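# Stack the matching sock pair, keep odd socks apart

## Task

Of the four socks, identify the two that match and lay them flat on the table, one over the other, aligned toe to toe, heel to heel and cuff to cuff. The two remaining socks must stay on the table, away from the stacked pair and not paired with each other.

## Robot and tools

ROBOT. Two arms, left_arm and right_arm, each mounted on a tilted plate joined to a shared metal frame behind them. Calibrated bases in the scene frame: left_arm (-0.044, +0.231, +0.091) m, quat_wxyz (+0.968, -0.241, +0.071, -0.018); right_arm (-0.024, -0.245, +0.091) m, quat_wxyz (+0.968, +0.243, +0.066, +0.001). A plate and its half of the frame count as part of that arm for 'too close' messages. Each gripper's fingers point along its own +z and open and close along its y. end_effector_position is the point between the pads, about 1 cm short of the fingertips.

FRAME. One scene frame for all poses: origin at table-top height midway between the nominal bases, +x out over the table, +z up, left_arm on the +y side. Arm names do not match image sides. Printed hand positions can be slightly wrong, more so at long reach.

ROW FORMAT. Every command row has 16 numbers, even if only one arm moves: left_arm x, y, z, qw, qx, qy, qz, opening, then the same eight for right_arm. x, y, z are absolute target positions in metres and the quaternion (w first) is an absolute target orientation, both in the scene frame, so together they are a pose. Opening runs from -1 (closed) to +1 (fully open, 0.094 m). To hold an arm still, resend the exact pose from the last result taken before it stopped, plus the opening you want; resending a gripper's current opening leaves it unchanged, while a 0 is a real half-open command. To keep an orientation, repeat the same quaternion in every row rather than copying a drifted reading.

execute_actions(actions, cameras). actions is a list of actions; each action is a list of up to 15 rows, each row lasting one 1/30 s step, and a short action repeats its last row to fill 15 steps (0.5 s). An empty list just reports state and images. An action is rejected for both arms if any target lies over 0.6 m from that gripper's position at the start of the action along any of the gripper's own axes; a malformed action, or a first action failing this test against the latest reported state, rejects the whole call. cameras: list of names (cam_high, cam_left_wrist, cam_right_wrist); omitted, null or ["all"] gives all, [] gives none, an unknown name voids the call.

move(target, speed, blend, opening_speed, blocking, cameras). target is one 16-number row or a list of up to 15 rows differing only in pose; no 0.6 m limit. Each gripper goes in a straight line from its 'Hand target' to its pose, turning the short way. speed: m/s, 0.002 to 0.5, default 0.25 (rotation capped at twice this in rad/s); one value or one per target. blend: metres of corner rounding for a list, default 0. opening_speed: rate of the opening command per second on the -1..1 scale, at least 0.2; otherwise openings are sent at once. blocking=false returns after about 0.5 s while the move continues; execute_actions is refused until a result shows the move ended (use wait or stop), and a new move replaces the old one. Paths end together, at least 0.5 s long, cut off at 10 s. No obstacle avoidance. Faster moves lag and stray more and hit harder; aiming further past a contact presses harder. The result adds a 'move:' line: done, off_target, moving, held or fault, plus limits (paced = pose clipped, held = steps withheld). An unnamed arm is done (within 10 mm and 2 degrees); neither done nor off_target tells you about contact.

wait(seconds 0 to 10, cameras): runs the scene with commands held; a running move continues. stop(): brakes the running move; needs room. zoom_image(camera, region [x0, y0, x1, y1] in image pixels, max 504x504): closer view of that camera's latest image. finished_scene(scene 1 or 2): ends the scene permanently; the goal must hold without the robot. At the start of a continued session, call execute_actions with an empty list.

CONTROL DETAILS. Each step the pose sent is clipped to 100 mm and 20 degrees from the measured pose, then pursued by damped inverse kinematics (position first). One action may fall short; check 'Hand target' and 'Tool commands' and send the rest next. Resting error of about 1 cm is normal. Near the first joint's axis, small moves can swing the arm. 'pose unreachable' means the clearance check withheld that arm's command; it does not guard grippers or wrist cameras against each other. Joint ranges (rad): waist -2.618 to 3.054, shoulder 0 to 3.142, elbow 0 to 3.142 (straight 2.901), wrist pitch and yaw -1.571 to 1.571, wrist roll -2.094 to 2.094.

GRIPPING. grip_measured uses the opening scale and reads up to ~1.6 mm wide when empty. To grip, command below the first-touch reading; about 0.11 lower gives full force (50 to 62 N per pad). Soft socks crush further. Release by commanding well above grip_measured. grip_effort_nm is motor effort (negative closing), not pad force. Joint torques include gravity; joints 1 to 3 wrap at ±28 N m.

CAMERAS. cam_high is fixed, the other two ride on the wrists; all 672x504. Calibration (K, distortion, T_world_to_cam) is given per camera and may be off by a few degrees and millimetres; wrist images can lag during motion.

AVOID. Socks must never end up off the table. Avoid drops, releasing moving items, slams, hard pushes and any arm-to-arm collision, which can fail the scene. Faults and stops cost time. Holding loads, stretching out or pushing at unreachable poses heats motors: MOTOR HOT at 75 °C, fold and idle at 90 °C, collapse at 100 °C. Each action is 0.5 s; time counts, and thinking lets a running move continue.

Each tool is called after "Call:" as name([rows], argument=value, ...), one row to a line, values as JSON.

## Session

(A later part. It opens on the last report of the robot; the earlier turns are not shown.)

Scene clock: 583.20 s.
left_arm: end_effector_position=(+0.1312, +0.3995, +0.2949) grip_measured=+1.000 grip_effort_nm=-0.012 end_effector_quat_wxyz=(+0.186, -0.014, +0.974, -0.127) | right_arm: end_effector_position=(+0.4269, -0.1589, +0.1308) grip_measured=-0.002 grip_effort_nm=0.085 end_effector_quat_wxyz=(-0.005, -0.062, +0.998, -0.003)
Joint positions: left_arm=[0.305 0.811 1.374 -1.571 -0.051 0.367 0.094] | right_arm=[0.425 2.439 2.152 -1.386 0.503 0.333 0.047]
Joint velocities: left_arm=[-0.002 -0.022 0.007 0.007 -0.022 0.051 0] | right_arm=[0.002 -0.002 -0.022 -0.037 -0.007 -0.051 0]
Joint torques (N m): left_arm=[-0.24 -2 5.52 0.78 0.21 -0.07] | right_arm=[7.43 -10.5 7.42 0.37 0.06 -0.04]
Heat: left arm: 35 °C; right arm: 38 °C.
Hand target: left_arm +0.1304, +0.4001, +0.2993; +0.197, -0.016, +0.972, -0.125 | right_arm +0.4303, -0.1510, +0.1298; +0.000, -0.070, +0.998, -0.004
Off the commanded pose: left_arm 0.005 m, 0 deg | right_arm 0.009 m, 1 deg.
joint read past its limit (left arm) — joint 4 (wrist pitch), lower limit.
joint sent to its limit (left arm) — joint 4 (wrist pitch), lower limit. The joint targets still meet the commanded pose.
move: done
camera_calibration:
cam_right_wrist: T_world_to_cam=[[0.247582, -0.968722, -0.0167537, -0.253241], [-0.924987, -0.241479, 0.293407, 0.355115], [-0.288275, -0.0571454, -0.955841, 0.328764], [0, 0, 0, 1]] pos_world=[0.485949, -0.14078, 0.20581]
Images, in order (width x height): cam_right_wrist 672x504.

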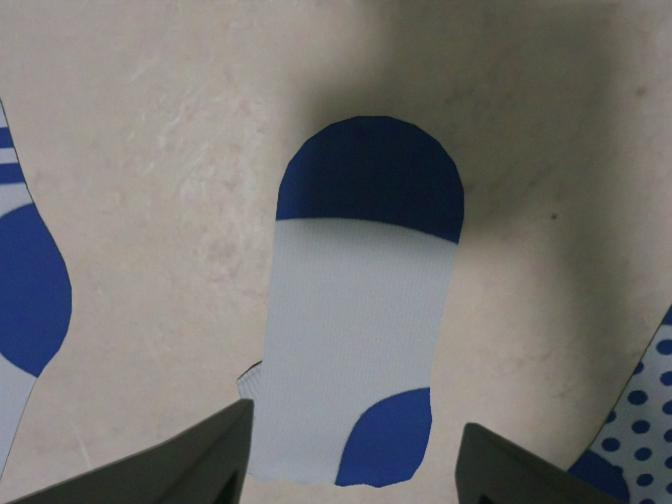

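Call:
move([
  [0.13,0.40,0.3,0.186,-0.014,0.974,-0.127,1,0.467,-0.152,0.05,0,-0.07,0.9976,0,0],
  [0.13,0.40,0.3,0.186,-0.014,0.974,-0.127,1,0.467,-0.152,-0.004,0,-0.07,0.9976,0,0],
], speed=[0.2,0.06], cameras=[])

Call:
move(target=[0.13,0.40,0.3,0.186,-0.014,0.974,-0.127,1,0.467,-0.152,-0.004,0,-0.07,0.9976,0,-1], opening_speed=1, cameras=["cam_right_wrist"])

Call:
move([
  [0.13,0.40,0.3,0.186,-0.014,0.974,-0.127,1,0.44,-0.152,0.12,0,-0.07,0.9976,0,-1],
  [0.13,0.40,0.3,0.186,-0.014,0.974,-0.127,1,0.38,-0.152,0.2,0,-0.07,0.9976,0,-1],
], speed=0.12, blend=0.03)

Scene clock: 590.83 s.
left_arm: end_effector_position=(+0.1312, +0.3995, +0.2949) grip_measured=+1.000 grip_effort_nm=-0.007 end_effector_quat_wxyz=(+0.186, -0.014, +0.974, -0.127) | right_arm: end_effector_position=(+0.4758, -0.1588, +0.0212) grip_measured=-0.002 grip_effort_nm=0.085 end_effector_quat_wxyz=(+0.013, -0.061, +0.998, +0.003)
Joint positions: left_arm=[0.305 0.811 1.374 -1.571 -0.051 0.367 0.094] | right_arm=[0.283 2.65 2.191 -1.09 0.508 0.152 0.047]
Joint velocities: left_arm=[0.002 0.012 -0.002 -0.066 0.007 -0.037 0] | right_arm=[0.012 -0.017 0.012 0.007 0.007 0.007 -0.001]
Joint torques (N m): left_arm=[-0.13 -1.98 5.72 0.77 0.22 -0.1] | right_arm=[6.45 -10.93 3.36 0.86 0.03 -0.11]
Heat: left arm: 35 °C; right arm: 39 °C.
Hand target: left_arm +0.1304, +0.4001, +0.2993; +0.197, -0.016, +0.972, -0.125 | right_arm +0.4666, -0.1530, -0.0032; -0.002, -0.070, +0.998, -0.002
Off the commanded pose: left_arm 0.005 m, 0 deg | right_arm 0.028 m, 2 deg.
joint read past its limit (left arm) — joint 4 (wrist pitch), lower limit.
joint sent to its limit (left arm) — joint 4 (wrist pitch), lower limit. The joint targets still meet the commanded pose.
move: off_target (right_arm)
No camera images: "cameras" was empty.

Scene clock: 592.03 s.
left_arm: end_effector_position=(+0.1312, +0.3995, +0.2949) grip_measured=+1.000 grip_effort_nm=-0.017 end_effector_quat_wxyz=(+0.186, -0.014, +0.974, -0.127) | right_arm: end_effector_position=(+0.4793, -0.1592, +0.0205) grip_measured=-0.976 grip_effort_nm=-0.989 end_effector_quat_wxyz=(+0.021, -0.059, +0.998, +0.000)
Joint positions: left_arm=[0.305 0.811 1.374 -1.571 -0.051 0.367 0.094] | right_arm=[0.283 2.65 2.187 -1.071 0.518 0.146 0.001]
Joint velocities: left_arm=[0.002 0.002 0.017 0.007 0.037 0.037 0] | right_arm=[0.007 0.002 0.007 -0.007 -0.007 0.051 -0.003]
Joint torques (N m): left_arm=[-0.18 -2.09 5.67 0.74 0.22 0] | right_arm=[6.45 -11.26 2.96 0.76 -0.1 -0.07]
Heat: left arm: 35 °C; right arm: 39 °C.
Hand target: left_arm +0.1304, +0.4001, +0.2993; +0.197, -0.016, +0.972, -0.125 | right_arm +0.4665, -0.1524, -0.0033; +0.000, -0.070, +0.998, +0.000
Off the commanded pose: left_arm 0.005 m, 0 deg | right_arm 0.028 m, 3 deg.
joint read past its limit (left arm) — joint 4 (wrist pitch), lower limit.
joint sent to its limit (left arm) — joint 4 (wrist pitch), lower limit. The joint targets still meet the commanded pose.
move: off_target (right_arm)
camera_calibration:
cam_right_wrist: T_world_to_cam=[[0.243671, -0.969782, -0.0121779, -0.266686], [-0.940217, -0.239285, 0.242352, 0.444554], [-0.237942, -0.0476042, -0.970112, 0.216144], [0, 0, 0, 1]] pos_world=[0.534391, -0.141963, 0.0986973]
Images, in order (width x height): cam_right_wrist 672x504.

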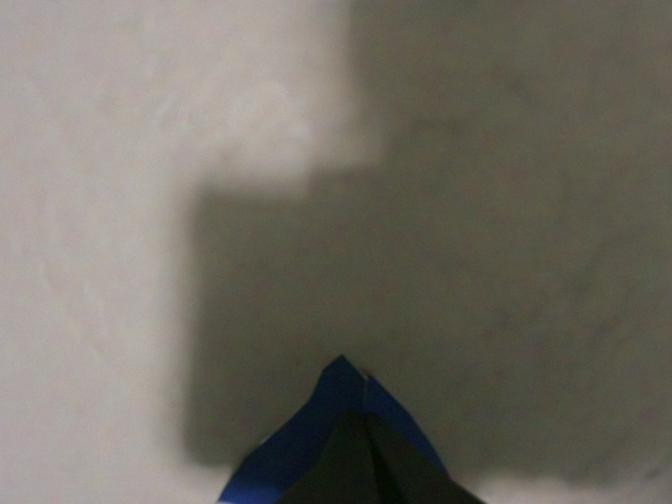

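Scene clock: 594.57 s.
left_arm: end_effector_position=(+0.1312, +0.3995, +0.2949) grip_measured=+1.000 grip_effort_nm=-0.027 end_effector_quat_wxyz=(+0.186, -0.014, +0.974, -0.127) | right_arm: end_effector_position=(+0.3879, -0.1503, +0.1919) grip_measured=-0.980 grip_effort_nm=-1.053 end_effector_quat_wxyz=(+0.004, -0.065, +0.998, +0.002)
Joint positions: left_arm=[0.305 0.811 1.374 -1.571 -0.051 0.367 0.094] | right_arm=[0.541 2.298 2.082 -1.495 0.488 0.445 0.001]
Joint velocities: left_arm=[-0.007 -0.012 -0.012 0.037 -0.022 -0.037 0] | right_arm=[0.002 -0.012 0.022 0.022 -0.022 -0.007 0.001]
Joint torques (N m): left_arm=[-0.1 -1.96 5.74 0.75 0.2 -0.06] | right_arm=[7.16 -13.31 4.07 0.16 -0.06 0.12]
Heat: left arm: 35 °C; right arm: 40 °C.
Hand target: left_arm +0.1304, +0.4001, +0.2993; +0.197, -0.016, +0.972, -0.125 | right_arm +0.3795, -0.1511, +0.1995; +0.002, -0.070, +0.998, +0.003
Off the commanded pose: left_arm 0.005 m, 0 deg | right_arm 0.011 m, 1 deg.
joint read past its limit (left arm) — joint 4 (wrist pitch), lower limit.
joint sent to its limit (left arm) — joint 4 (wrist pitch), lower limit. The joint targets still meet the commanded pose.
move: off_target (right_arm)
camera_calibration:
cam_left_wrist: T_world_to_cam=[[0.0910025, -0.950915, 0.295769, 0.282229], [-0.988605, -0.122026, -0.0881448, 0.247781], [0.11991, -0.284377, -0.951184, 0.465057], [0, 0, 0, 1]] pos_world=[0.16351, 0.430863, 0.380721]
cam_right_wrist: T_world_to_cam=[[0.254789, -0.96671, -0.023553, -0.235394], [-0.92838, -0.251356, 0.273734, 0.306767], [-0.270541, -0.0478782, -0.961517, 0.371966], [0, 0, 0, 1]] pos_world=[0.445404, -0.132641, 0.268135]

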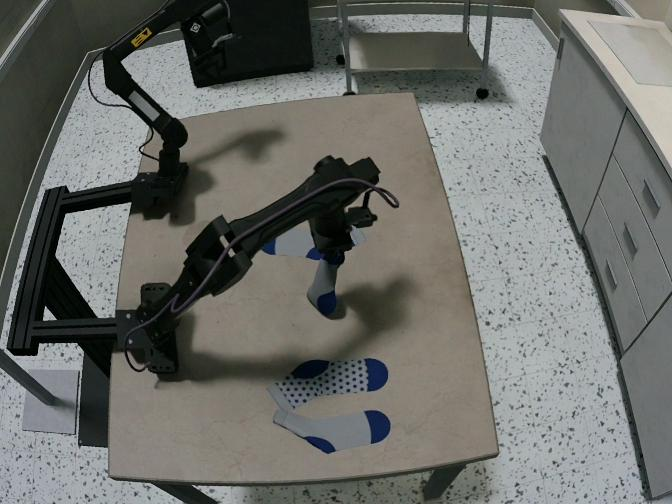

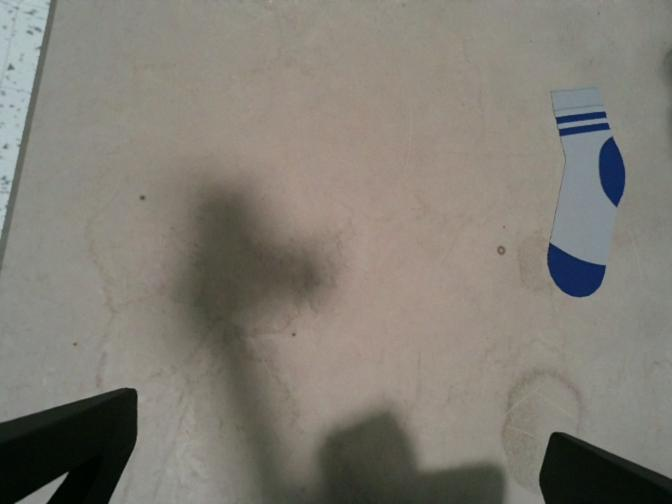

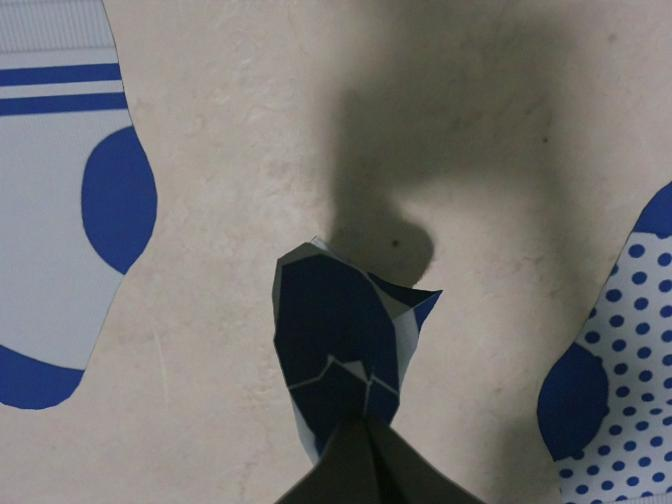

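Call:
move([
  [0.13,0.40,0.3,0.186,-0.014,0.974,-0.127,1,0.38,-0.152,0.165,0,-0.07,0.9976,0,-1],
  [0.13,0.40,0.3,0.186,-0.014,0.974,-0.127,1,0.30,-0.152,0.10,0,-0.03,0.9995,0,-1],
  [0.13,0.40,0.3,0.186,-0.014,0.974,-0.127,1,0.215,-0.152,0.012,0,0,1,0,-1],
], speed=0.12, blend=0.03)

Call:
move([
  [0.13,0.40,0.3,0.186,-0.014,0.974,-0.127,1,0.215,-0.152,0.016,0,0,1,0,0],
  [0.13,0.40,0.3,0.186,-0.014,0.974,-0.127,1,0.215,-0.152,0.11,0,0,1,0,0],
  [0.13,0.40,0.3,0.186,-0.014,0.974,-0.127,1,0.26,-0.12,0.26,0,0,1,0,0],
], speed=[0.05,0.15,0.25], opening_speed=2, cameras=["cam_high","cam_right_wrist"])

Scene clock: 602.80 s.
left_arm: end_effector_position=(+0.1312, +0.3995, +0.2949) grip_measured=+1.000 grip_effort_nm=-0.017 end_effector_quat_wxyz=(+0.186, -0.014, +0.974, -0.127) | right_arm: end_effector_position=(+0.2180, -0.1578, +0.0169) grip_measured=-0.980 grip_effort_nm=-1.057 end_effector_quat_wxyz=(-0.010, -0.010, +1.000, -0.013)
Joint positions: left_arm=[0.305 0.811 1.374 -1.571 -0.051 0.367 0.094] | right_arm=[0.528 2.038 0.839 -0.551 0.502 0.565 0.001]
Joint velocities: left_arm=[-0.007 -0.007 0.007 -0.037 -0.007 -0.007 0] | right_arm=[-0.007 0.012 -0.007 -0.081 -0.022 0.007 0]
Joint torques (N m): left_arm=[-0.08 -2.07 5.63 0.75 0.19 0] | right_arm=[4.18 -6.38 2.24 1.12 -0.12 0.06]
Heat: left arm: 35 °C; right arm: 39 °C.
Hand target: left_arm +0.1304, +0.4001, +0.2993; +0.197, -0.016, +0.972, -0.125 | right_arm +0.2178, -0.1507, +0.0113; -0.001, +0.000, +1.000, -0.001
Off the commanded pose: left_arm 0.005 m, 0 deg | right_arm 0.008 m, 2 deg.
joint read past its limit (left arm) — joint 4 (wrist pitch), lower limit.
joint sent to its limit (left arm) — joint 4 (wrist pitch), lower limit. The joint targets still meet the commanded pose.
move: done; blend cut to 0.0173 m at target 1
camera_calibration:
cam_left_wrist: T_world_to_cam=[[0.0910025, -0.950915, 0.295769, 0.282229], [-0.988605, -0.122026, -0.0881448, 0.247781], [0.11991, -0.284377, -0.951184, 0.465057], [0, 0, 0, 1]] pos_world=[0.16351, 0.430863, 0.380721]
cam_right_wrist: T_world_to_cam=[[0.145378, -0.989371, 0.00316572, -0.183609], [-0.942566, -0.137527, 0.304393, 0.215635], [-0.300722, -0.0472359, -0.952541, 0.163929], [0, 0, 0, 1]] pos_world=[0.27924, -0.144259, 0.0910928]

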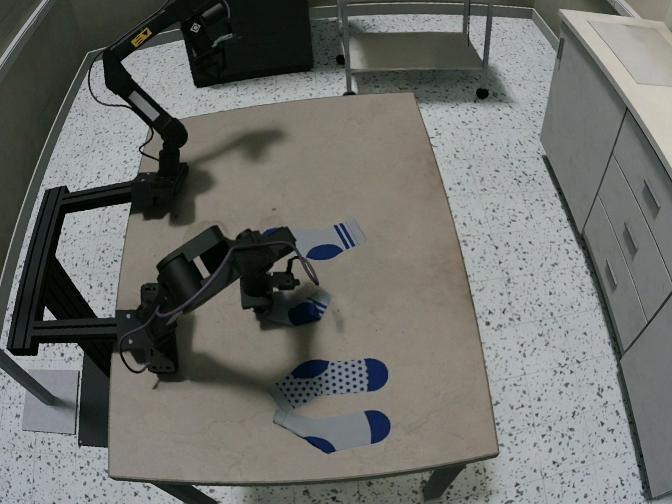

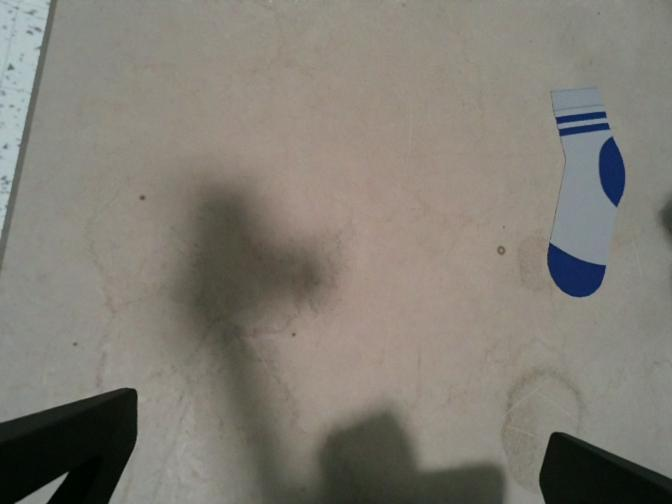

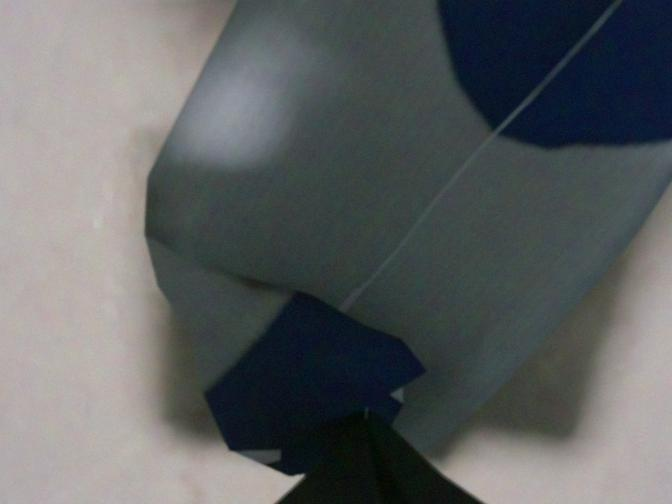

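Scene clock: 605.27 s.
left_arm: end_effector_position=(+0.1312, +0.3995, +0.2949) grip_measured=+1.000 grip_effort_nm=-0.017 end_effector_quat_wxyz=(+0.186, -0.014, +0.974, -0.127) | right_arm: end_effector_position=(+0.2598, -0.1235, +0.2593) grip_measured=-0.002 grip_effort_nm=0.090 end_effector_quat_wxyz=(+0.013, +0.005, +1.000, +0.018)
Joint positions: left_arm=[0.305 0.811 1.374 -1.571 -0.051 0.367 0.094] | right_arm=[0.853 1.986 1.714 -1.549 0.416 0.909 0.047]
Joint velocities: left_arm=[-0.007 0.007 -0.007 0.037 -0.007 -0.066 0] | right_arm=[0.002 -0.022 0.022 -0.007 -0.051 0.007 0]
Joint torques (N m): left_arm=[-0.21 -2 5.65 0.77 0.25 -0.01] | right_arm=[5.15 -5.96 6.86 0.26 -0.04 0.08]
Heat: left arm: 35 °C; right arm: 39 °C.
Hand target: left_arm +0.1304, +0.4001, +0.2993; +0.197, -0.016, +0.972, -0.125 | right_arm +0.2569, -0.1203, +0.2611; +0.010, +0.000, +1.000, +0.014
Off the commanded pose: left_arm 0.005 m, 0 deg | right_arm 0.004 m, 3 deg.
joint read past its limit (left arm) — joint 4 (wrist pitch), lower limit.
joint sent to its limit (left arm) — joint 4 (wrist pitch), lower limit. The joint targets still meet the commanded pose.
joint sent to its limit (right arm) — joint 4 (wrist pitch), lower limit. The joint targets still meet the commanded pose.
move: off_target (right_arm)
camera_calibration:
cam_right_wrist: T_world_to_cam=[[0.118027, -0.991538, -0.0540621, -0.134845], [-0.959187, -0.127926, 0.252181, 0.204977], [-0.256963, 0.0220915, -0.966169, 0.409768], [0, 0, 0, 1]] pos_world=[0.317822, -0.116535, 0.336923]
Images, in order (width x height): cam_high 672x504, cam_right_wrist 672x504.

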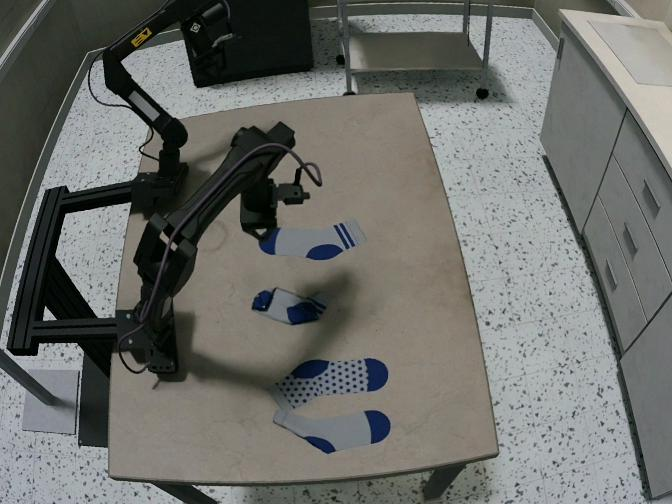

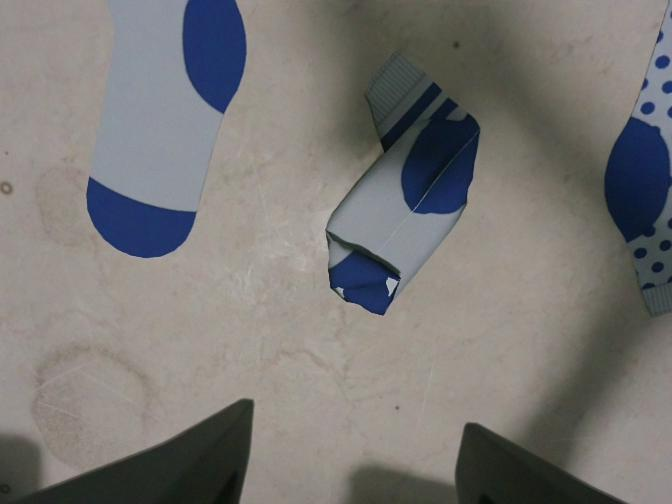

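Call:
move([
  [0.13,0.40,0.3,0.186,-0.014,0.974,-0.127,1,0.335,-0.165,0.12,0,-0.507,0.862,0,-0.2],
], cameras=["cam_right_wrist"])

Scene clock: 613.13 s.
left_arm: end_effector_position=(+0.1312, +0.3995, +0.2949) grip_measured=+1.000 grip_effort_nm=-0.012 end_effector_quat_wxyz=(+0.186, -0.014, +0.974, -0.127) | right_arm: end_effector_position=(+0.3405, -0.1688, +0.1287) grip_measured=-0.198 grip_effort_nm=-0.125 end_effector_quat_wxyz=(+0.005, -0.499, +0.867, -0.002)
Joint positions: left_arm=[0.305 0.811 1.374 -1.571 -0.051 0.367 0.094] | right_arm=[0.489 2.079 1.515 -1.118 0.499 -0.527 0.038]
Joint velocities: left_arm=[-0.002 -0.022 -0.002 -0.051 -0.022 0.007 0] | right_arm=[-0.002 -0.017 0.002 -0.022 -0.11 -0.051 -0.003]
Joint torques (N m): left_arm=[-0.23 -2.06 5.6 0.74 0.22 -0.04] | right_arm=[5.14 -8.17 4.07 0.58 0.04 -0.08]
Heat: left arm: 35 °C; right arm: 38 °C.
Hand target: left_arm +0.1304, +0.4001, +0.2993; +0.197, -0.016, +0.972, -0.125 | right_arm +0.3364, -0.1662, +0.1199; -0.003, -0.507, +0.862, -0.004
Off the commanded pose: left_arm 0.005 m, 0 deg | right_arm 0.011 m, 1 deg.
joint read past its limit (left arm) — joint 4 (wrist pitch), lower limit.
joint sent to its limit (left arm) — joint 4 (wrist pitch), lower limit. The joint targets still meet the commanded pose.
move: off_target (right_arm)
camera_calibration:
cam_right_wrist: T_world_to_cam=[[0.921254, -0.388797, -0.0112995, -0.373585], [-0.370838, -0.886722, 0.276049, -0.0219449], [-0.117346, -0.250121, -0.961077, 0.211177], [0, 0, 0, 1]] pos_world=[0.360809, -0.111888, 0.204794]
Images, in order (width x height): cam_right_wrist 672x504.

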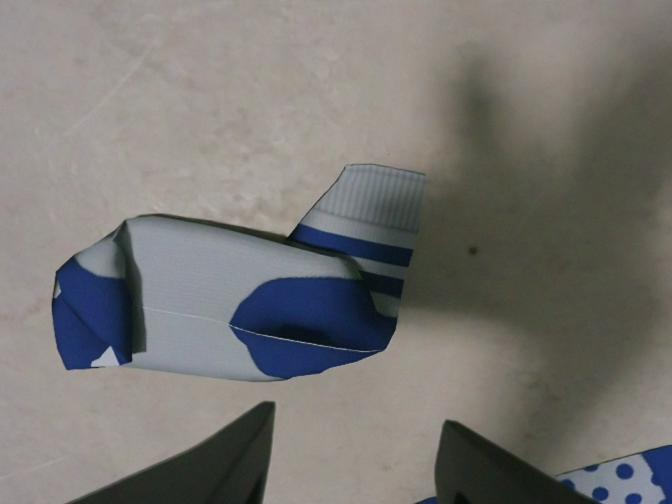

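Call:
move([
  [0.13,0.40,0.3,0.186,-0.014,0.974,-0.127,1,0.363,-0.146,0.05,0,-0.507,0.862,0,-0.2],
  [0.13,0.40,0.3,0.186,-0.014,0.974,-0.127,1,0.363,-0.146,-0.004,0,-0.507,0.862,0,-0.2],
], speed=[0.2,0.06], cameras=["cam_right_wrist"])

Call:
move(target=[0.13,0.40,0.3,0.186,-0.014,0.974,-0.127,1,0.363,-0.146,-0.004,0,-0.507,0.862,0,-1], opening_speed=1, cameras=["cam_right_wrist"])

Call:
move([
  [0.13,0.40,0.3,0.186,-0.014,0.974,-0.127,1,0.363,-0.146,0.05,0,-0.507,0.862,0,-1],
  [0.13,0.40,0.3,0.186,-0.014,0.974,-0.127,1,0.37,-0.15,0.31,0,0,1,0,-1],
], speed=0.15, blend=0.03)

Call:
zoom_image(camera="cam_high", region=[230, 120, 430, 320])

Scene clock: 622.67 s.
left_arm: end_effector_position=(+0.1312, +0.3995, +0.2949) grip_measured=+1.000 grip_effort_nm=-0.017 end_effector_quat_wxyz=(+0.186, -0.014, +0.974, -0.127) | right_arm: end_effector_position=(+0.3682, -0.1490, +0.0189) grip_measured=-0.198 grip_effort_nm=-0.129 end_effector_quat_wxyz=(+0.005, -0.509, +0.861, +0.000)
Joint positions: left_arm=[0.305 0.811 1.374 -1.571 -0.051 0.367 0.094] | right_arm=[0.366 2.322 1.478 -0.771 0.504 -0.69 0.038]
Joint velocities: left_arm=[-0.002 -0.012 -0.012 -0.007 -0.051 -0.022 0] | right_arm=[-0.017 -0.002 0.012 -0.007 -0.095 0.051 0.001]
Joint torques (N m): left_arm=[-0.29 -2 5.63 0.73 0.25 -0.05] | right_arm=[4.48 -7.72 2.84 1.15 0.06 -0.02]
Heat: left arm: 35 °C; right arm: 38 °C.
Hand target: left_arm +0.1304, +0.4001, +0.2993; +0.197, -0.016, +0.972, -0.125 | right_arm +0.3629, -0.1466, -0.0034; -0.002, -0.507, +0.862, -0.001
Off the commanded pose: left_arm 0.005 m, 0 deg | right_arm 0.024 m, 1 deg.
joint read past its limit (left arm) — joint 4 (wrist pitch), lower limit.
joint sent to its limit (left arm) — joint 4 (wrist pitch), lower limit. The joint targets still meet the commanded pose.
move: off_target (right_arm)
camera_calibration:
cam_right_wrist: T_world_to_cam=[[0.929976, -0.367316, -0.0149735, -0.392648], [-0.34939, -0.895791, 0.274745, 0.0269456], [-0.114331, -0.250275, -0.9614, 0.11277], [0, 0, 0, 1]] pos_world=[0.387461, -0.0918651, 0.0951343]
Images, in order (width x height): cam_right_wrist 672x504.

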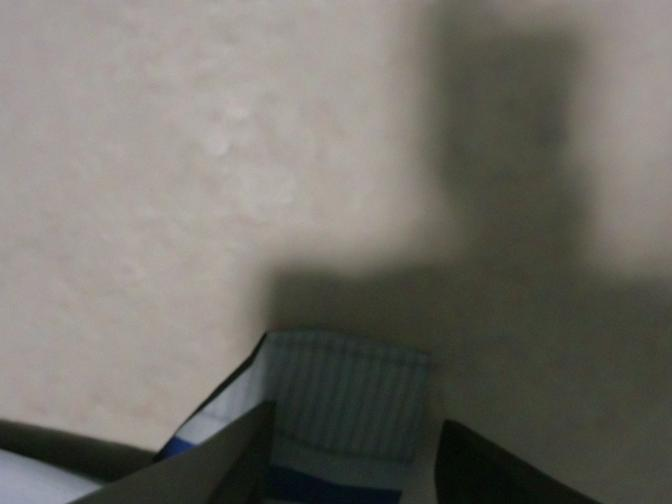

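Scene clock: 623.67 s.
left_arm: end_effector_position=(+0.1312, +0.3995, +0.2949) grip_measured=+1.000 grip_effort_nm=-0.017 end_effector_quat_wxyz=(+0.186, -0.014, +0.974, -0.127) | right_arm: end_effector_position=(+0.3632, -0.1438, +0.0185) grip_measured=-0.983 grip_effort_nm=-0.906 end_effector_quat_wxyz=(+0.004, -0.512, +0.859, +0.015)
Joint positions: left_arm=[0.305 0.811 1.374 -1.571 -0.051 0.367 0.094] | right_arm=[0.368 2.322 1.472 -0.775 0.474 -0.691 0.001]
Joint velocities: left_arm=[0.002 0.007 -0.012 0.007 0.022 0.037 0] | right_arm=[-0.002 -0.002 -0.022 0.007 0.007 0.007 0]
Joint torques (N m): left_arm=[-0.24 -2.15 5.82 0.75 0.21 -0.05] | right_arm=[4.3 -7.97 2.84 1.21 0.33 -0.06]
Heat: left arm: 35 °C; right arm: 38 °C.
Hand target: left_arm +0.1304, +0.4001, +0.2993; +0.197, -0.016, +0.972, -0.125 | right_arm +0.3619, -0.1465, -0.0030; -0.002, -0.507, +0.862, +0.000
Off the commanded pose: left_arm 0.005 m, 0 deg | right_arm 0.023 m, 2 deg.
joint read past its limit (left arm) — joint 4 (wrist pitch), lower limit.
joint sent to its limit (left arm) — joint 4 (wrist pitch), lower limit. The joint targets still meet the commanded pose.
move: off_target (right_arm)
camera_calibration:
cam_right_wrist: T_world_to_cam=[[0.932088, -0.359933, -0.0407475, -0.385319], [-0.338168, -0.90496, 0.258246, 0.0249259], [-0.129826, -0.226928, -0.96522, 0.122102], [0, 0, 0, 1]] pos_world=[0.383433, -0.0884239, 0.0957174]
Images, in order (width x height): cam_right_wrist 672x504.

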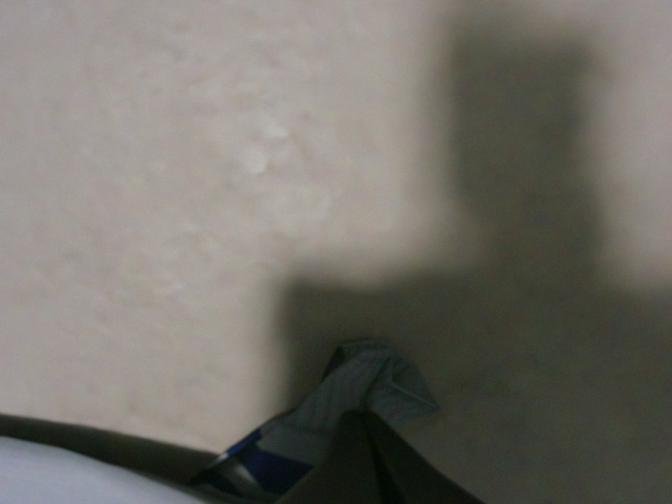

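Scene clock: 628.27 s.
left_arm: end_effector_position=(+0.1312, +0.3995, +0.2949) grip_measured=+1.000 grip_effort_nm=-0.017 end_effector_quat_wxyz=(+0.186, -0.014, +0.974, -0.127) | right_arm: end_effector_position=(+0.3686, -0.1473, +0.2948) grip_measured=-0.984 grip_effort_nm=-0.882 end_effector_quat_wxyz=(+0.097, -0.001, +0.993, +0.065)
Joint positions: left_arm=[0.305 0.811 1.374 -1.571 -0.051 0.367 0.094] | right_arm=[0.684 2.104 2.121 -1.55 0.483 0.618 0.001]
Joint velocities: left_arm=[-0.007 -0.007 -0.002 -0.051 -0.037 0.081 0] | right_arm=[-0.042 -0.012 -0.032 -0.051 0.007 0.022 0.001]
Joint torques (N m): left_arm=[-0.05 -2.15 5.67 0.75 0.2 -0.07] | right_arm=[6.48 -10.67 7.16 0.62 0.08 0.13]
Heat: left arm: 35 °C; right arm: 39 °C.
Hand target: left_arm +0.1304, +0.4001, +0.2993; +0.197, -0.016, +0.972, -0.125 | right_arm +0.3666, -0.1508, +0.3105; +0.112, +0.002, +0.991, +0.072
Off the commanded pose: left_arm 0.005 m, 0 deg | right_arm 0.016 m, 13 deg.
joint read past its limit (left arm) — joint 4 (wrist pitch), lower limit.
joint sent to its limit (left arm) — joint 4 (wrist pitch), lower limit. The joint targets still meet the commanded pose.
joint sent to its limit (right arm) — joint 4 (wrist pitch), lower limit. The joint targets are off in position and orientation.
move: off_target (right_arm); blend cut to 0.0265 m at target 1
camera_calibration:
cam_left_wrist: T_world_to_cam=[[0.0910025, -0.950915, 0.295769, 0.282229], [-0.988605, -0.122026, -0.0881448, 0.247781], [0.11991, -0.284377, -0.951184, 0.465057], [0, 0, 0, 1]] pos_world=[0.16351, 0.430863, 0.380721]
cam_right_wrist: T_world_to_cam=[[0.142705, -0.982103, -0.122917, -0.156842], [-0.985465, -0.152548, 0.0747467, 0.355646], [-0.0921597, 0.110464, -0.989598, 0.431712], [0, 0, 0, 1]] pos_world=[0.412645, -0.147471, 0.38136]

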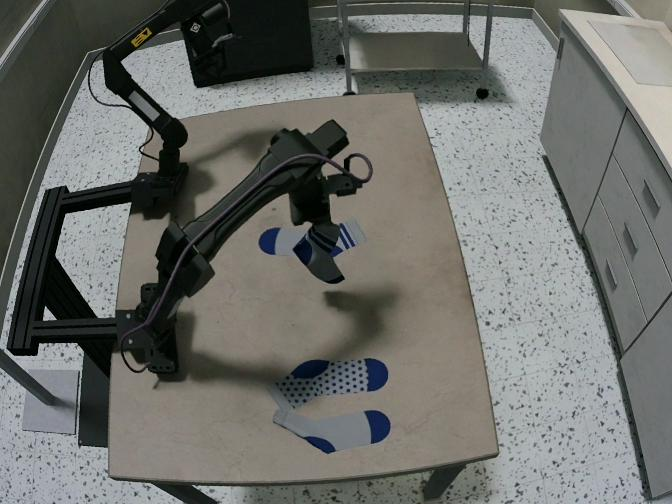

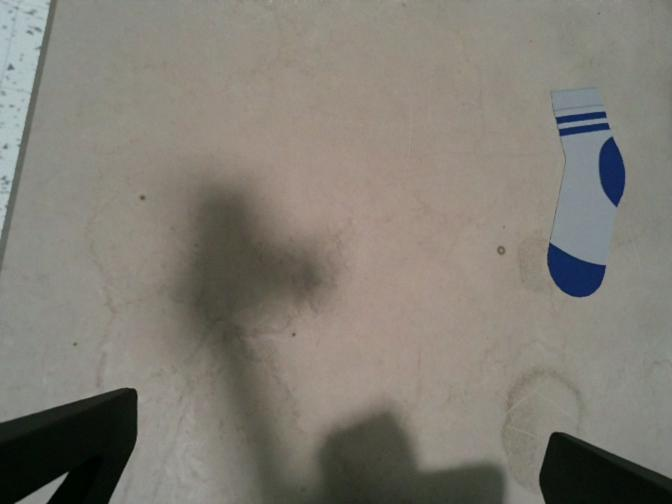

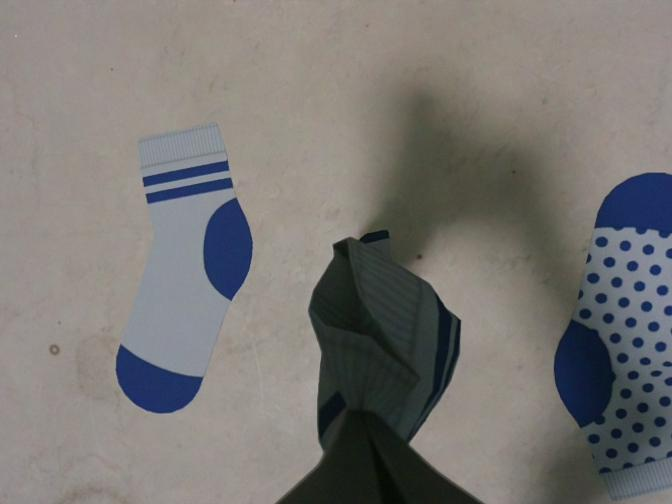

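Scaled by 2.520.

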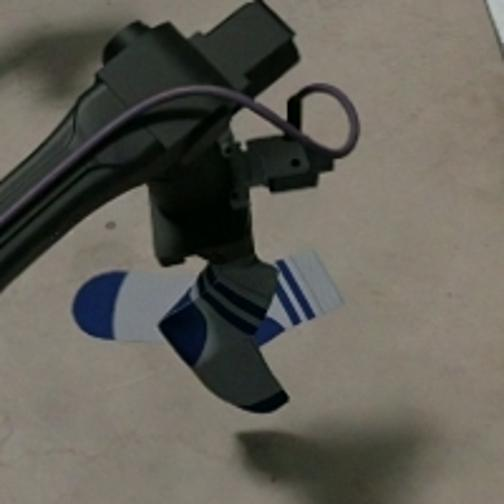

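Call:
move([
  [0.13,0.40,0.3,0.186,-0.014,0.974,-0.127,1,0.37,-0.15,0.31,0,-0.5,0.866,0,-1],
], speed=0.25)

Call:
zoom_image(camera="cam_high", region=[230, 120, 430, 320])

Scene clock: 635.80 s.
left_arm: end_effector_position=(+0.1312, +0.3995, +0.2949) grip_measured=+1.000 grip_effort_nm=-0.017 end_effector_quat_wxyz=(+0.186, -0.014, +0.974, -0.127) | right_arm: end_effector_position=(+0.3711, -0.1490, +0.2974) grip_measured=-0.984 grip_effort_nm=-0.882 end_effector_quat_wxyz=(+0.121, -0.490, +0.863, +0.004)
Joint positions: left_arm=[0.305 0.811 1.374 -1.571 -0.051 0.367 0.094] | right_arm=[0.684 2.104 2.131 -1.55 0.492 -0.418 0.001]
Joint velocities: left_arm=[-0.012 -0.012 0.007 0.022 0.037 -0.007 0] | right_arm=[0.017 0.002 0.007 0.007 -0.051 -0.125 0]
Joint torques (N m): left_arm=[-0.2 -2.11 5.78 0.77 0.19 -0.04] | right_arm=[6.31 -9.66 7.21 0.65 0.1 -0.08]
Heat: left arm: 35 °C; right arm: 38 °C.
Hand target: left_arm +0.1304, +0.4001, +0.2993; +0.197, -0.016, +0.972, -0.125 | right_arm +0.3695, -0.1502, +0.3093; +0.133, -0.495, +0.859, +0.003
Off the commanded pose: left_arm 0.005 m, 0 deg | right_arm 0.013 m, 14 deg.
joint read past its limit (left arm) — joint 4 (wrist pitch), lower limit.
joint sent to its limit (left arm) — joint 4 (wrist pitch), lower limit. The joint targets still meet the commanded pose.
joint sent to its limit (right arm) — joint 4 (wrist pitch), lower limit. The joint targets are off in orientation, not in position.
move: off_target (right_arm)
camera_calibration:
cam_left_wrist: T_world_to_cam=[[0.0910025, -0.950915, 0.295769, 0.282229], [-0.988605, -0.122026, -0.0881448, 0.247781], [0.11991, -0.284377, -0.951184, 0.465057], [0, 0, 0, 1]] pos_world=[0.16351, 0.430863, 0.380721]
cam_right_wrist: T_world_to_cam=[[0.906345, -0.405933, 0.117293, -0.42751], [-0.416449, -0.905134, 0.0854489, 0.0312086], [0.0714794, -0.126293, -0.989414, 0.338648], [0, 0, 0, 1]] pos_world=[0.376262, -0.102524, 0.38254]

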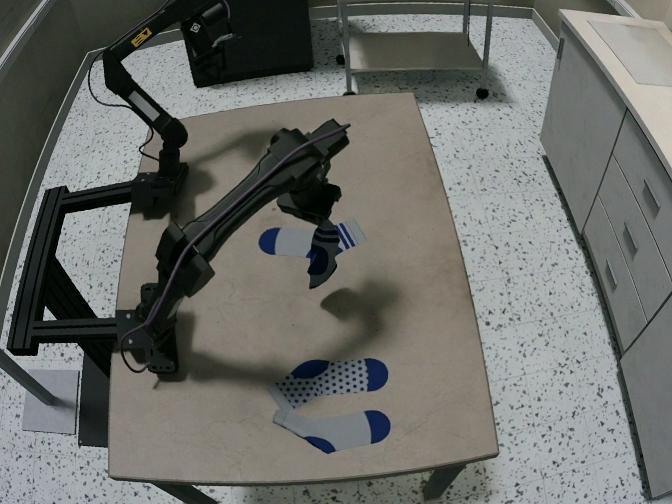

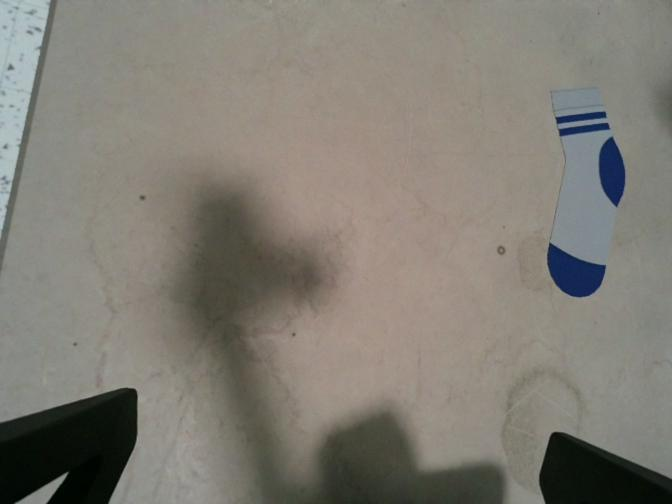

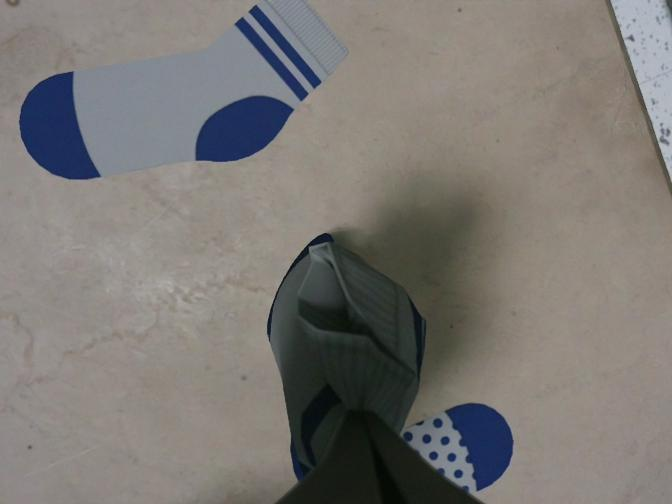

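Scaled by 2.520.

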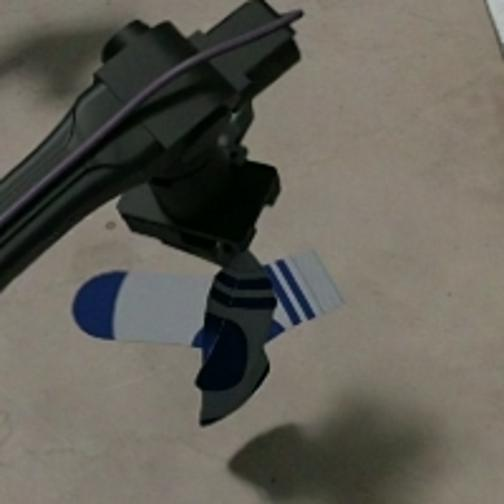

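Call:
move([
  [0.13,0.40,0.3,0.186,-0.014,0.974,-0.127,1,0.2,-0.15,0.26,0,-0.5,0.866,0,-1],
  [0.13,0.40,0.3,0.186,-0.014,0.974,-0.127,1,0.28,-0.15,0.18,0,-0.5,0.866,0,-1],
  [0.13,0.40,0.3,0.186,-0.014,0.974,-0.127,1,0.37,-0.15,0.11,0,-0.5,0.866,0,-1],
  [0.13,0.40,0.3,0.186,-0.014,0.974,-0.127,1,0.43,-0.15,0.012,0,-0.5,0.866,0,-1],
], speed=0.15, blend=0.03)

Call:
move([
  [0.13,0.40,0.3,0.186,-0.014,0.974,-0.127,1,0.43,-0.15,0.016,0,-0.5,0.866,0,0],
  [0.13,0.40,0.3,0.186,-0.014,0.974,-0.127,1,0.43,-0.15,0.11,0,-0.5,0.866,0,0],
  [0.13,0.40,0.3,0.186,-0.014,0.974,-0.127,1,0.29,-0.12,0.26,0,0,1,0,0],
], speed=[0.05,0.15,0.25], opening_speed=2, cameras=["cam_high","cam_right_wrist"])

Scene clock: 647.87 s.
left_arm: end_effector_position=(+0.1312, +0.3995, +0.2949) grip_measured=+1.000 grip_effort_nm=-0.017 end_effector_quat_wxyz=(+0.186, -0.014, +0.974, -0.127) | right_arm: end_effector_position=(+0.4283, -0.1558, +0.0226) grip_measured=-0.984 grip_effort_nm=-0.877 end_effector_quat_wxyz=(-0.003, -0.499, +0.866, -0.003)
Joint positions: left_arm=[0.305 0.811 1.374 -1.571 -0.051 0.367 0.094] | right_arm=[0.318 2.496 1.866 -0.975 0.516 -0.715 0.001]
Joint velocities: left_arm=[0.002 -0.012 -0.012 -0.022 -0.037 -0.007 0] | right_arm=[0.002 0.012 -0.017 0.051 0.007 -0.007 0]
Joint torques (N m): left_arm=[-0.1 -2.11 5.82 0.74 0.2 -0.03] | right_arm=[6.34 -9.77 6.58 0.62 0.04 -0.11]
Heat: left arm: 35 °C; right arm: 38 °C.
Hand target: left_arm +0.1304, +0.4001, +0.2993; +0.197, -0.016, +0.972, -0.125 | right_arm +0.4318, -0.1502, +0.0114; -0.002, -0.501, +0.865, -0.005
Off the commanded pose: left_arm 0.005 m, 0 deg | right_arm 0.012 m, 1 deg.
joint read past its limit (left arm) — joint 4 (wrist pitch), lower limit.
joint sent to its limit (left arm) — joint 4 (wrist pitch), lower limit. The joint targets still meet the commanded pose.
move: off_target (right_arm)
camera_calibration:
cam_left_wrist: T_world_to_cam=[[0.0910025, -0.950915, 0.295769, 0.282229], [-0.988605, -0.122026, -0.0881448, 0.247781], [0.11991, -0.284377, -0.951184, 0.465057], [0, 0, 0, 1]] pos_world=[0.16351, 0.430863, 0.380721]
cam_right_wrist: T_world_to_cam=[[0.921395, -0.388163, -0.019018, -0.450487], [-0.366371, -0.883907, 0.290655, 0.04961], [-0.129631, -0.26084, -0.956639, 0.126227], [0, 0, 0, 1]] pos_world=[0.449615, -0.0980868, 0.0977668]

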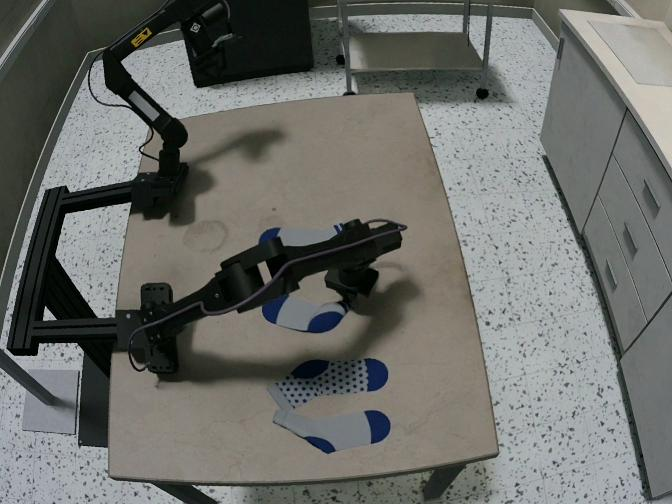

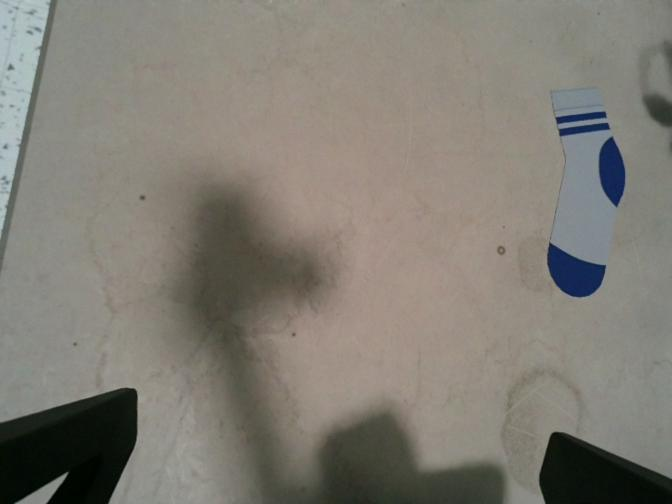

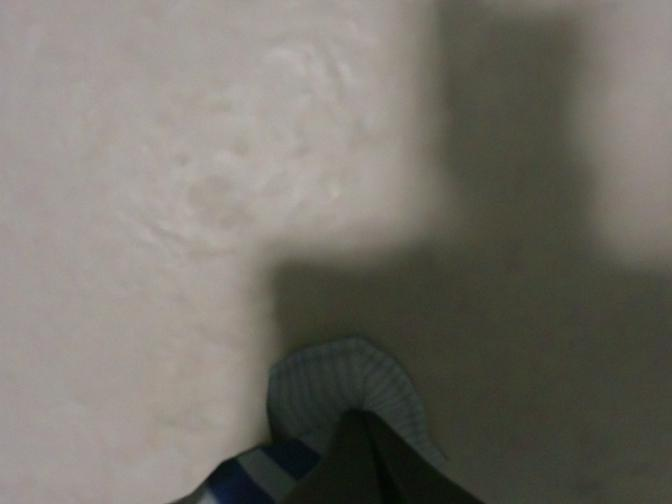

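Scene clock: 651.73 s.
left_arm: end_effector_position=(+0.1312, +0.3995, +0.2949) grip_measured=+1.000 grip_effort_nm=-0.007 end_effector_quat_wxyz=(+0.186, -0.014, +0.974, -0.127) | right_arm: end_effector_position=(+0.2969, -0.1148, +0.2563) grip_measured=-0.002 grip_effort_nm=0.085 end_effector_quat_wxyz=(+0.020, +0.004, +1.000, +0.023)
Joint positions: left_arm=[0.305 0.811 1.374 -1.571 -0.051 0.367 0.094] | right_arm=[0.795 2.09 1.864 -1.55 0.434 0.839 0.047]
Joint velocities: left_arm=[-0.007 -0.017 0.007 -0.051 -0.007 -0.007 0] | right_arm=[-0.022 -0.017 -0.007 -0.022 -0.022 -0.037 0.001]
Joint torques (N m): left_arm=[-0.2 -2.09 5.6 0.74 0.23 -0.03] | right_arm=[5.65 -10.17 4.21 0.31 -0.05 0.1]
Heat: left arm: 35 °C; right arm: 39 °C.
Hand target: left_arm +0.1304, +0.4001, +0.2993; +0.197, -0.016, +0.972, -0.125 | right_arm +0.2886, -0.1185, +0.2596; +0.017, +0.000, +1.000, +0.020
Off the commanded pose: left_arm 0.005 m, 0 deg | right_arm 0.009 m, 4 deg.
joint read past its limit (left arm) — joint 4 (wrist pitch), lower limit.
joint sent to its limit (left arm) — joint 4 (wrist pitch), lower limit. The joint targets still meet the commanded pose.
joint sent to its limit (right arm) — joint 4 (wrist pitch), lower limit. The joint targets are off in orientation, not in position.
move: off_target (right_arm)
camera_calibration:
cam_right_wrist: T_world_to_cam=[[0.119094, -0.990942, -0.0620611, -0.129026], [-0.962757, -0.130535, 0.236767, 0.247091], [-0.242723, 0.0315523, -0.969582, 0.413918], [0, 0, 0, 1]] pos_world=[0.353722, -0.108663, 0.334817]
Images, in order (width x height): cam_high 672x504, cam_right_wrist 672x504.

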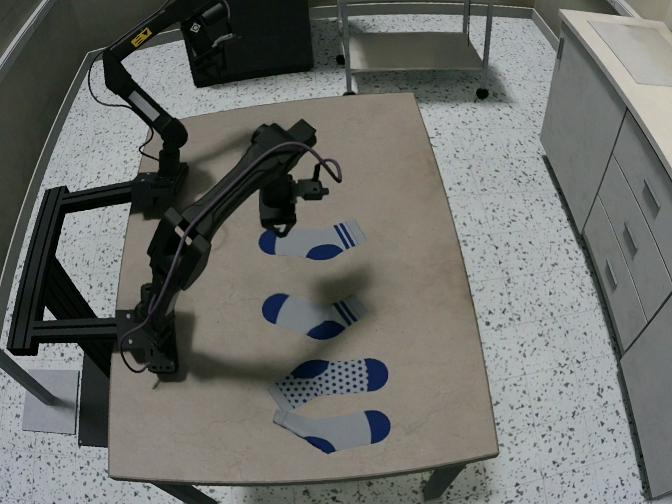

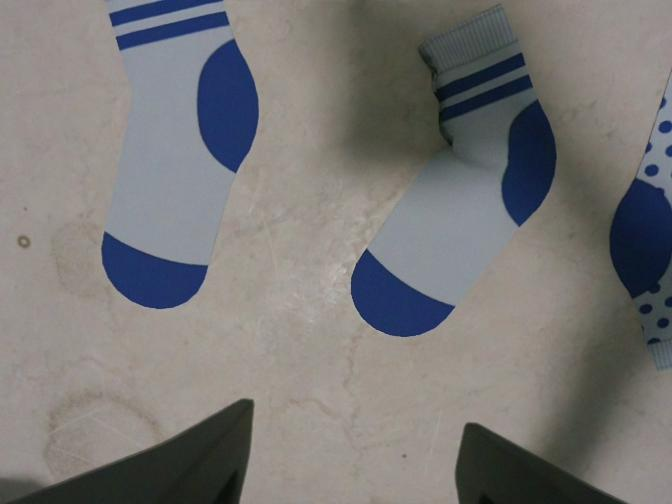

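Call:
move([
  [0.13,0.40,0.3,0.186,-0.014,0.974,-0.127,1,0.38,-0.18,0.14,0,-0.25,0.968,0,0],
], cameras=["cam_right_wrist"])

Scene clock: 657.10 s.
left_arm: end_effector_position=(+0.1312, +0.3995, +0.2949) grip_measured=+1.000 grip_effort_nm=-0.017 end_effector_quat_wxyz=(+0.186, -0.014, +0.974, -0.127) | right_arm: end_effector_position=(+0.3816, -0.1863, +0.1452) grip_measured=-0.002 grip_effort_nm=0.090 end_effector_quat_wxyz=(-0.001, -0.242, +0.970, -0.001)
Joint positions: left_arm=[0.305 0.811 1.374 -1.571 -0.051 0.367 0.094] | right_arm=[0.431 2.178 1.785 -1.272 0.503 -0.029 0.047]
Joint velocities: left_arm=[-0.012 0.012 0.017 0.066 0.022 -0.081 0] | right_arm=[0.002 0.002 -0.007 -0.007 -0.022 0.022 0]
Joint torques (N m): left_arm=[-0.05 -1.98 5.7 0.73 0.18 -0.01] | right_arm=[6.11 -9.54 4.71 0.58 0.05 -0.09]
Heat: left arm: 34 °C; right arm: 39 °C.
Hand target: left_arm +0.1304, +0.4001, +0.2993; +0.197, -0.016, +0.972, -0.125 | right_arm +0.3809, -0.1813, +0.1399; -0.002, -0.250, +0.968, -0.004
Off the commanded pose: left_arm 0.005 m, 0 deg | right_arm 0.008 m, 1 deg.
joint read past its limit (left arm) — joint 4 (wrist pitch), lower limit.
joint sent to its limit (left arm) — joint 4 (wrist pitch), lower limit. The joint targets still meet the commanded pose.
move: done
camera_calibration:
cam_right_wrist: T_world_to_cam=[[0.576667, -0.816756, -0.019108, -0.365232], [-0.7799, -0.55731, 0.284887, 0.189386], [-0.243332, -0.149383, -0.958371, 0.293892], [0, 0, 0, 1]] pos_world=[0.429833, -0.148856, 0.220725]
Images, in order (width x height): cam_right_wrist 672x504.

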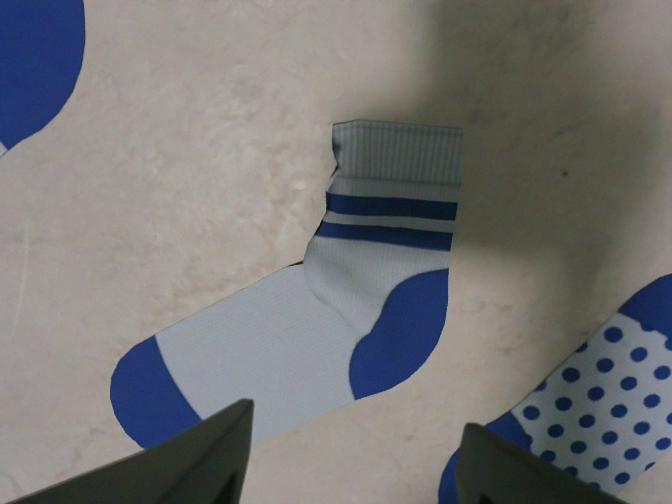

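Call:
move([
  [0.13,0.40,0.3,0.186,-0.014,0.974,-0.127,1,0.40,0.035,0.14,0,-0.174,0.985,0,0],
], cameras=["cam_right_wrist"])

Scene clock: 666.23 s.
left_arm: end_effector_position=(+0.1312, +0.3995, +0.2949) grip_measured=+1.000 grip_effort_nm=-0.027 end_effector_quat_wxyz=(+0.186, -0.014, +0.974, -0.127) | right_arm: end_effector_position=(+0.4030, +0.0314, +0.1429) grip_measured=-0.002 grip_effort_nm=0.090 end_effector_quat_wxyz=(+0.055, -0.170, +0.983, +0.033)
Joint positions: left_arm=[0.305 0.811 1.374 -1.571 -0.051 0.367 0.094] | right_arm=[0.735 2.942 2.815 -1.549 0.456 0.39 0.047]
Joint velocities: left_arm=[-0.002 0.017 0.007 0.037 0.081 -0.022 0] | right_arm=[0.012 -0.012 -0.012 0.007 -0.081 -0.007 -0.001]
Joint torques (N m): left_arm=[-0.16 -1.8 5.76 0.76 0.22 -0.05] | right_arm=[7.38 -12.72 7.38 0.4 -0.05 0.1]
Heat: left arm: 34 °C; right arm: 40 °C.
Hand target: left_arm +0.1304, +0.4001, +0.2993; +0.197, -0.016, +0.972, -0.125 | right_arm +0.3979, +0.0354, +0.1401; +0.049, -0.173, +0.983, +0.031
Off the commanded pose: left_arm 0.005 m, 0 deg | right_arm 0.006 m, 7 deg.
joint read past its limit (left arm) — joint 4 (wrist pitch), lower limit.
joint sent to its limit (left arm) — joint 4 (wrist pitch), lower limit. The joint targets still meet the commanded pose.
joint sent to its limit (right arm) — joint 4 (wrist pitch), lower limit. The joint targets are off in orientation, not in position.
move: off_target (right_arm)
camera_calibration:
cam_right_wrist: T_world_to_cam=[[0.45585, -0.888607, -0.0507839, -0.144329], [-0.874317, -0.457742, 0.161376, 0.380619], [-0.166646, -0.0291619, -0.985586, 0.29871], [0, 0, 0, 1]] pos_world=[0.448353, 0.0546843, 0.225652]
Images, in order (width x height): cam_right_wrist 672x504.

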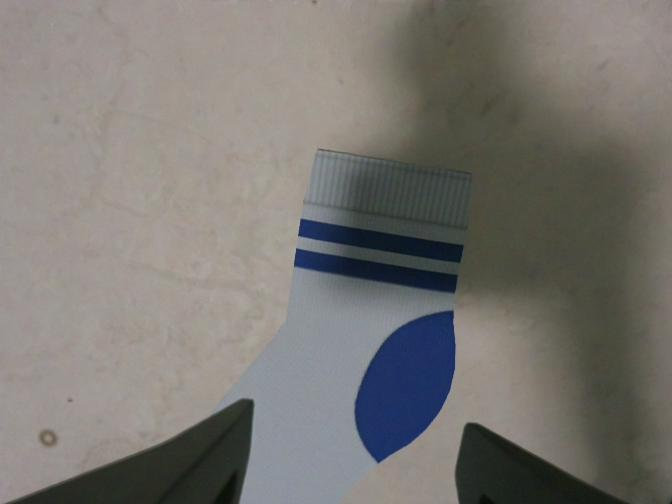

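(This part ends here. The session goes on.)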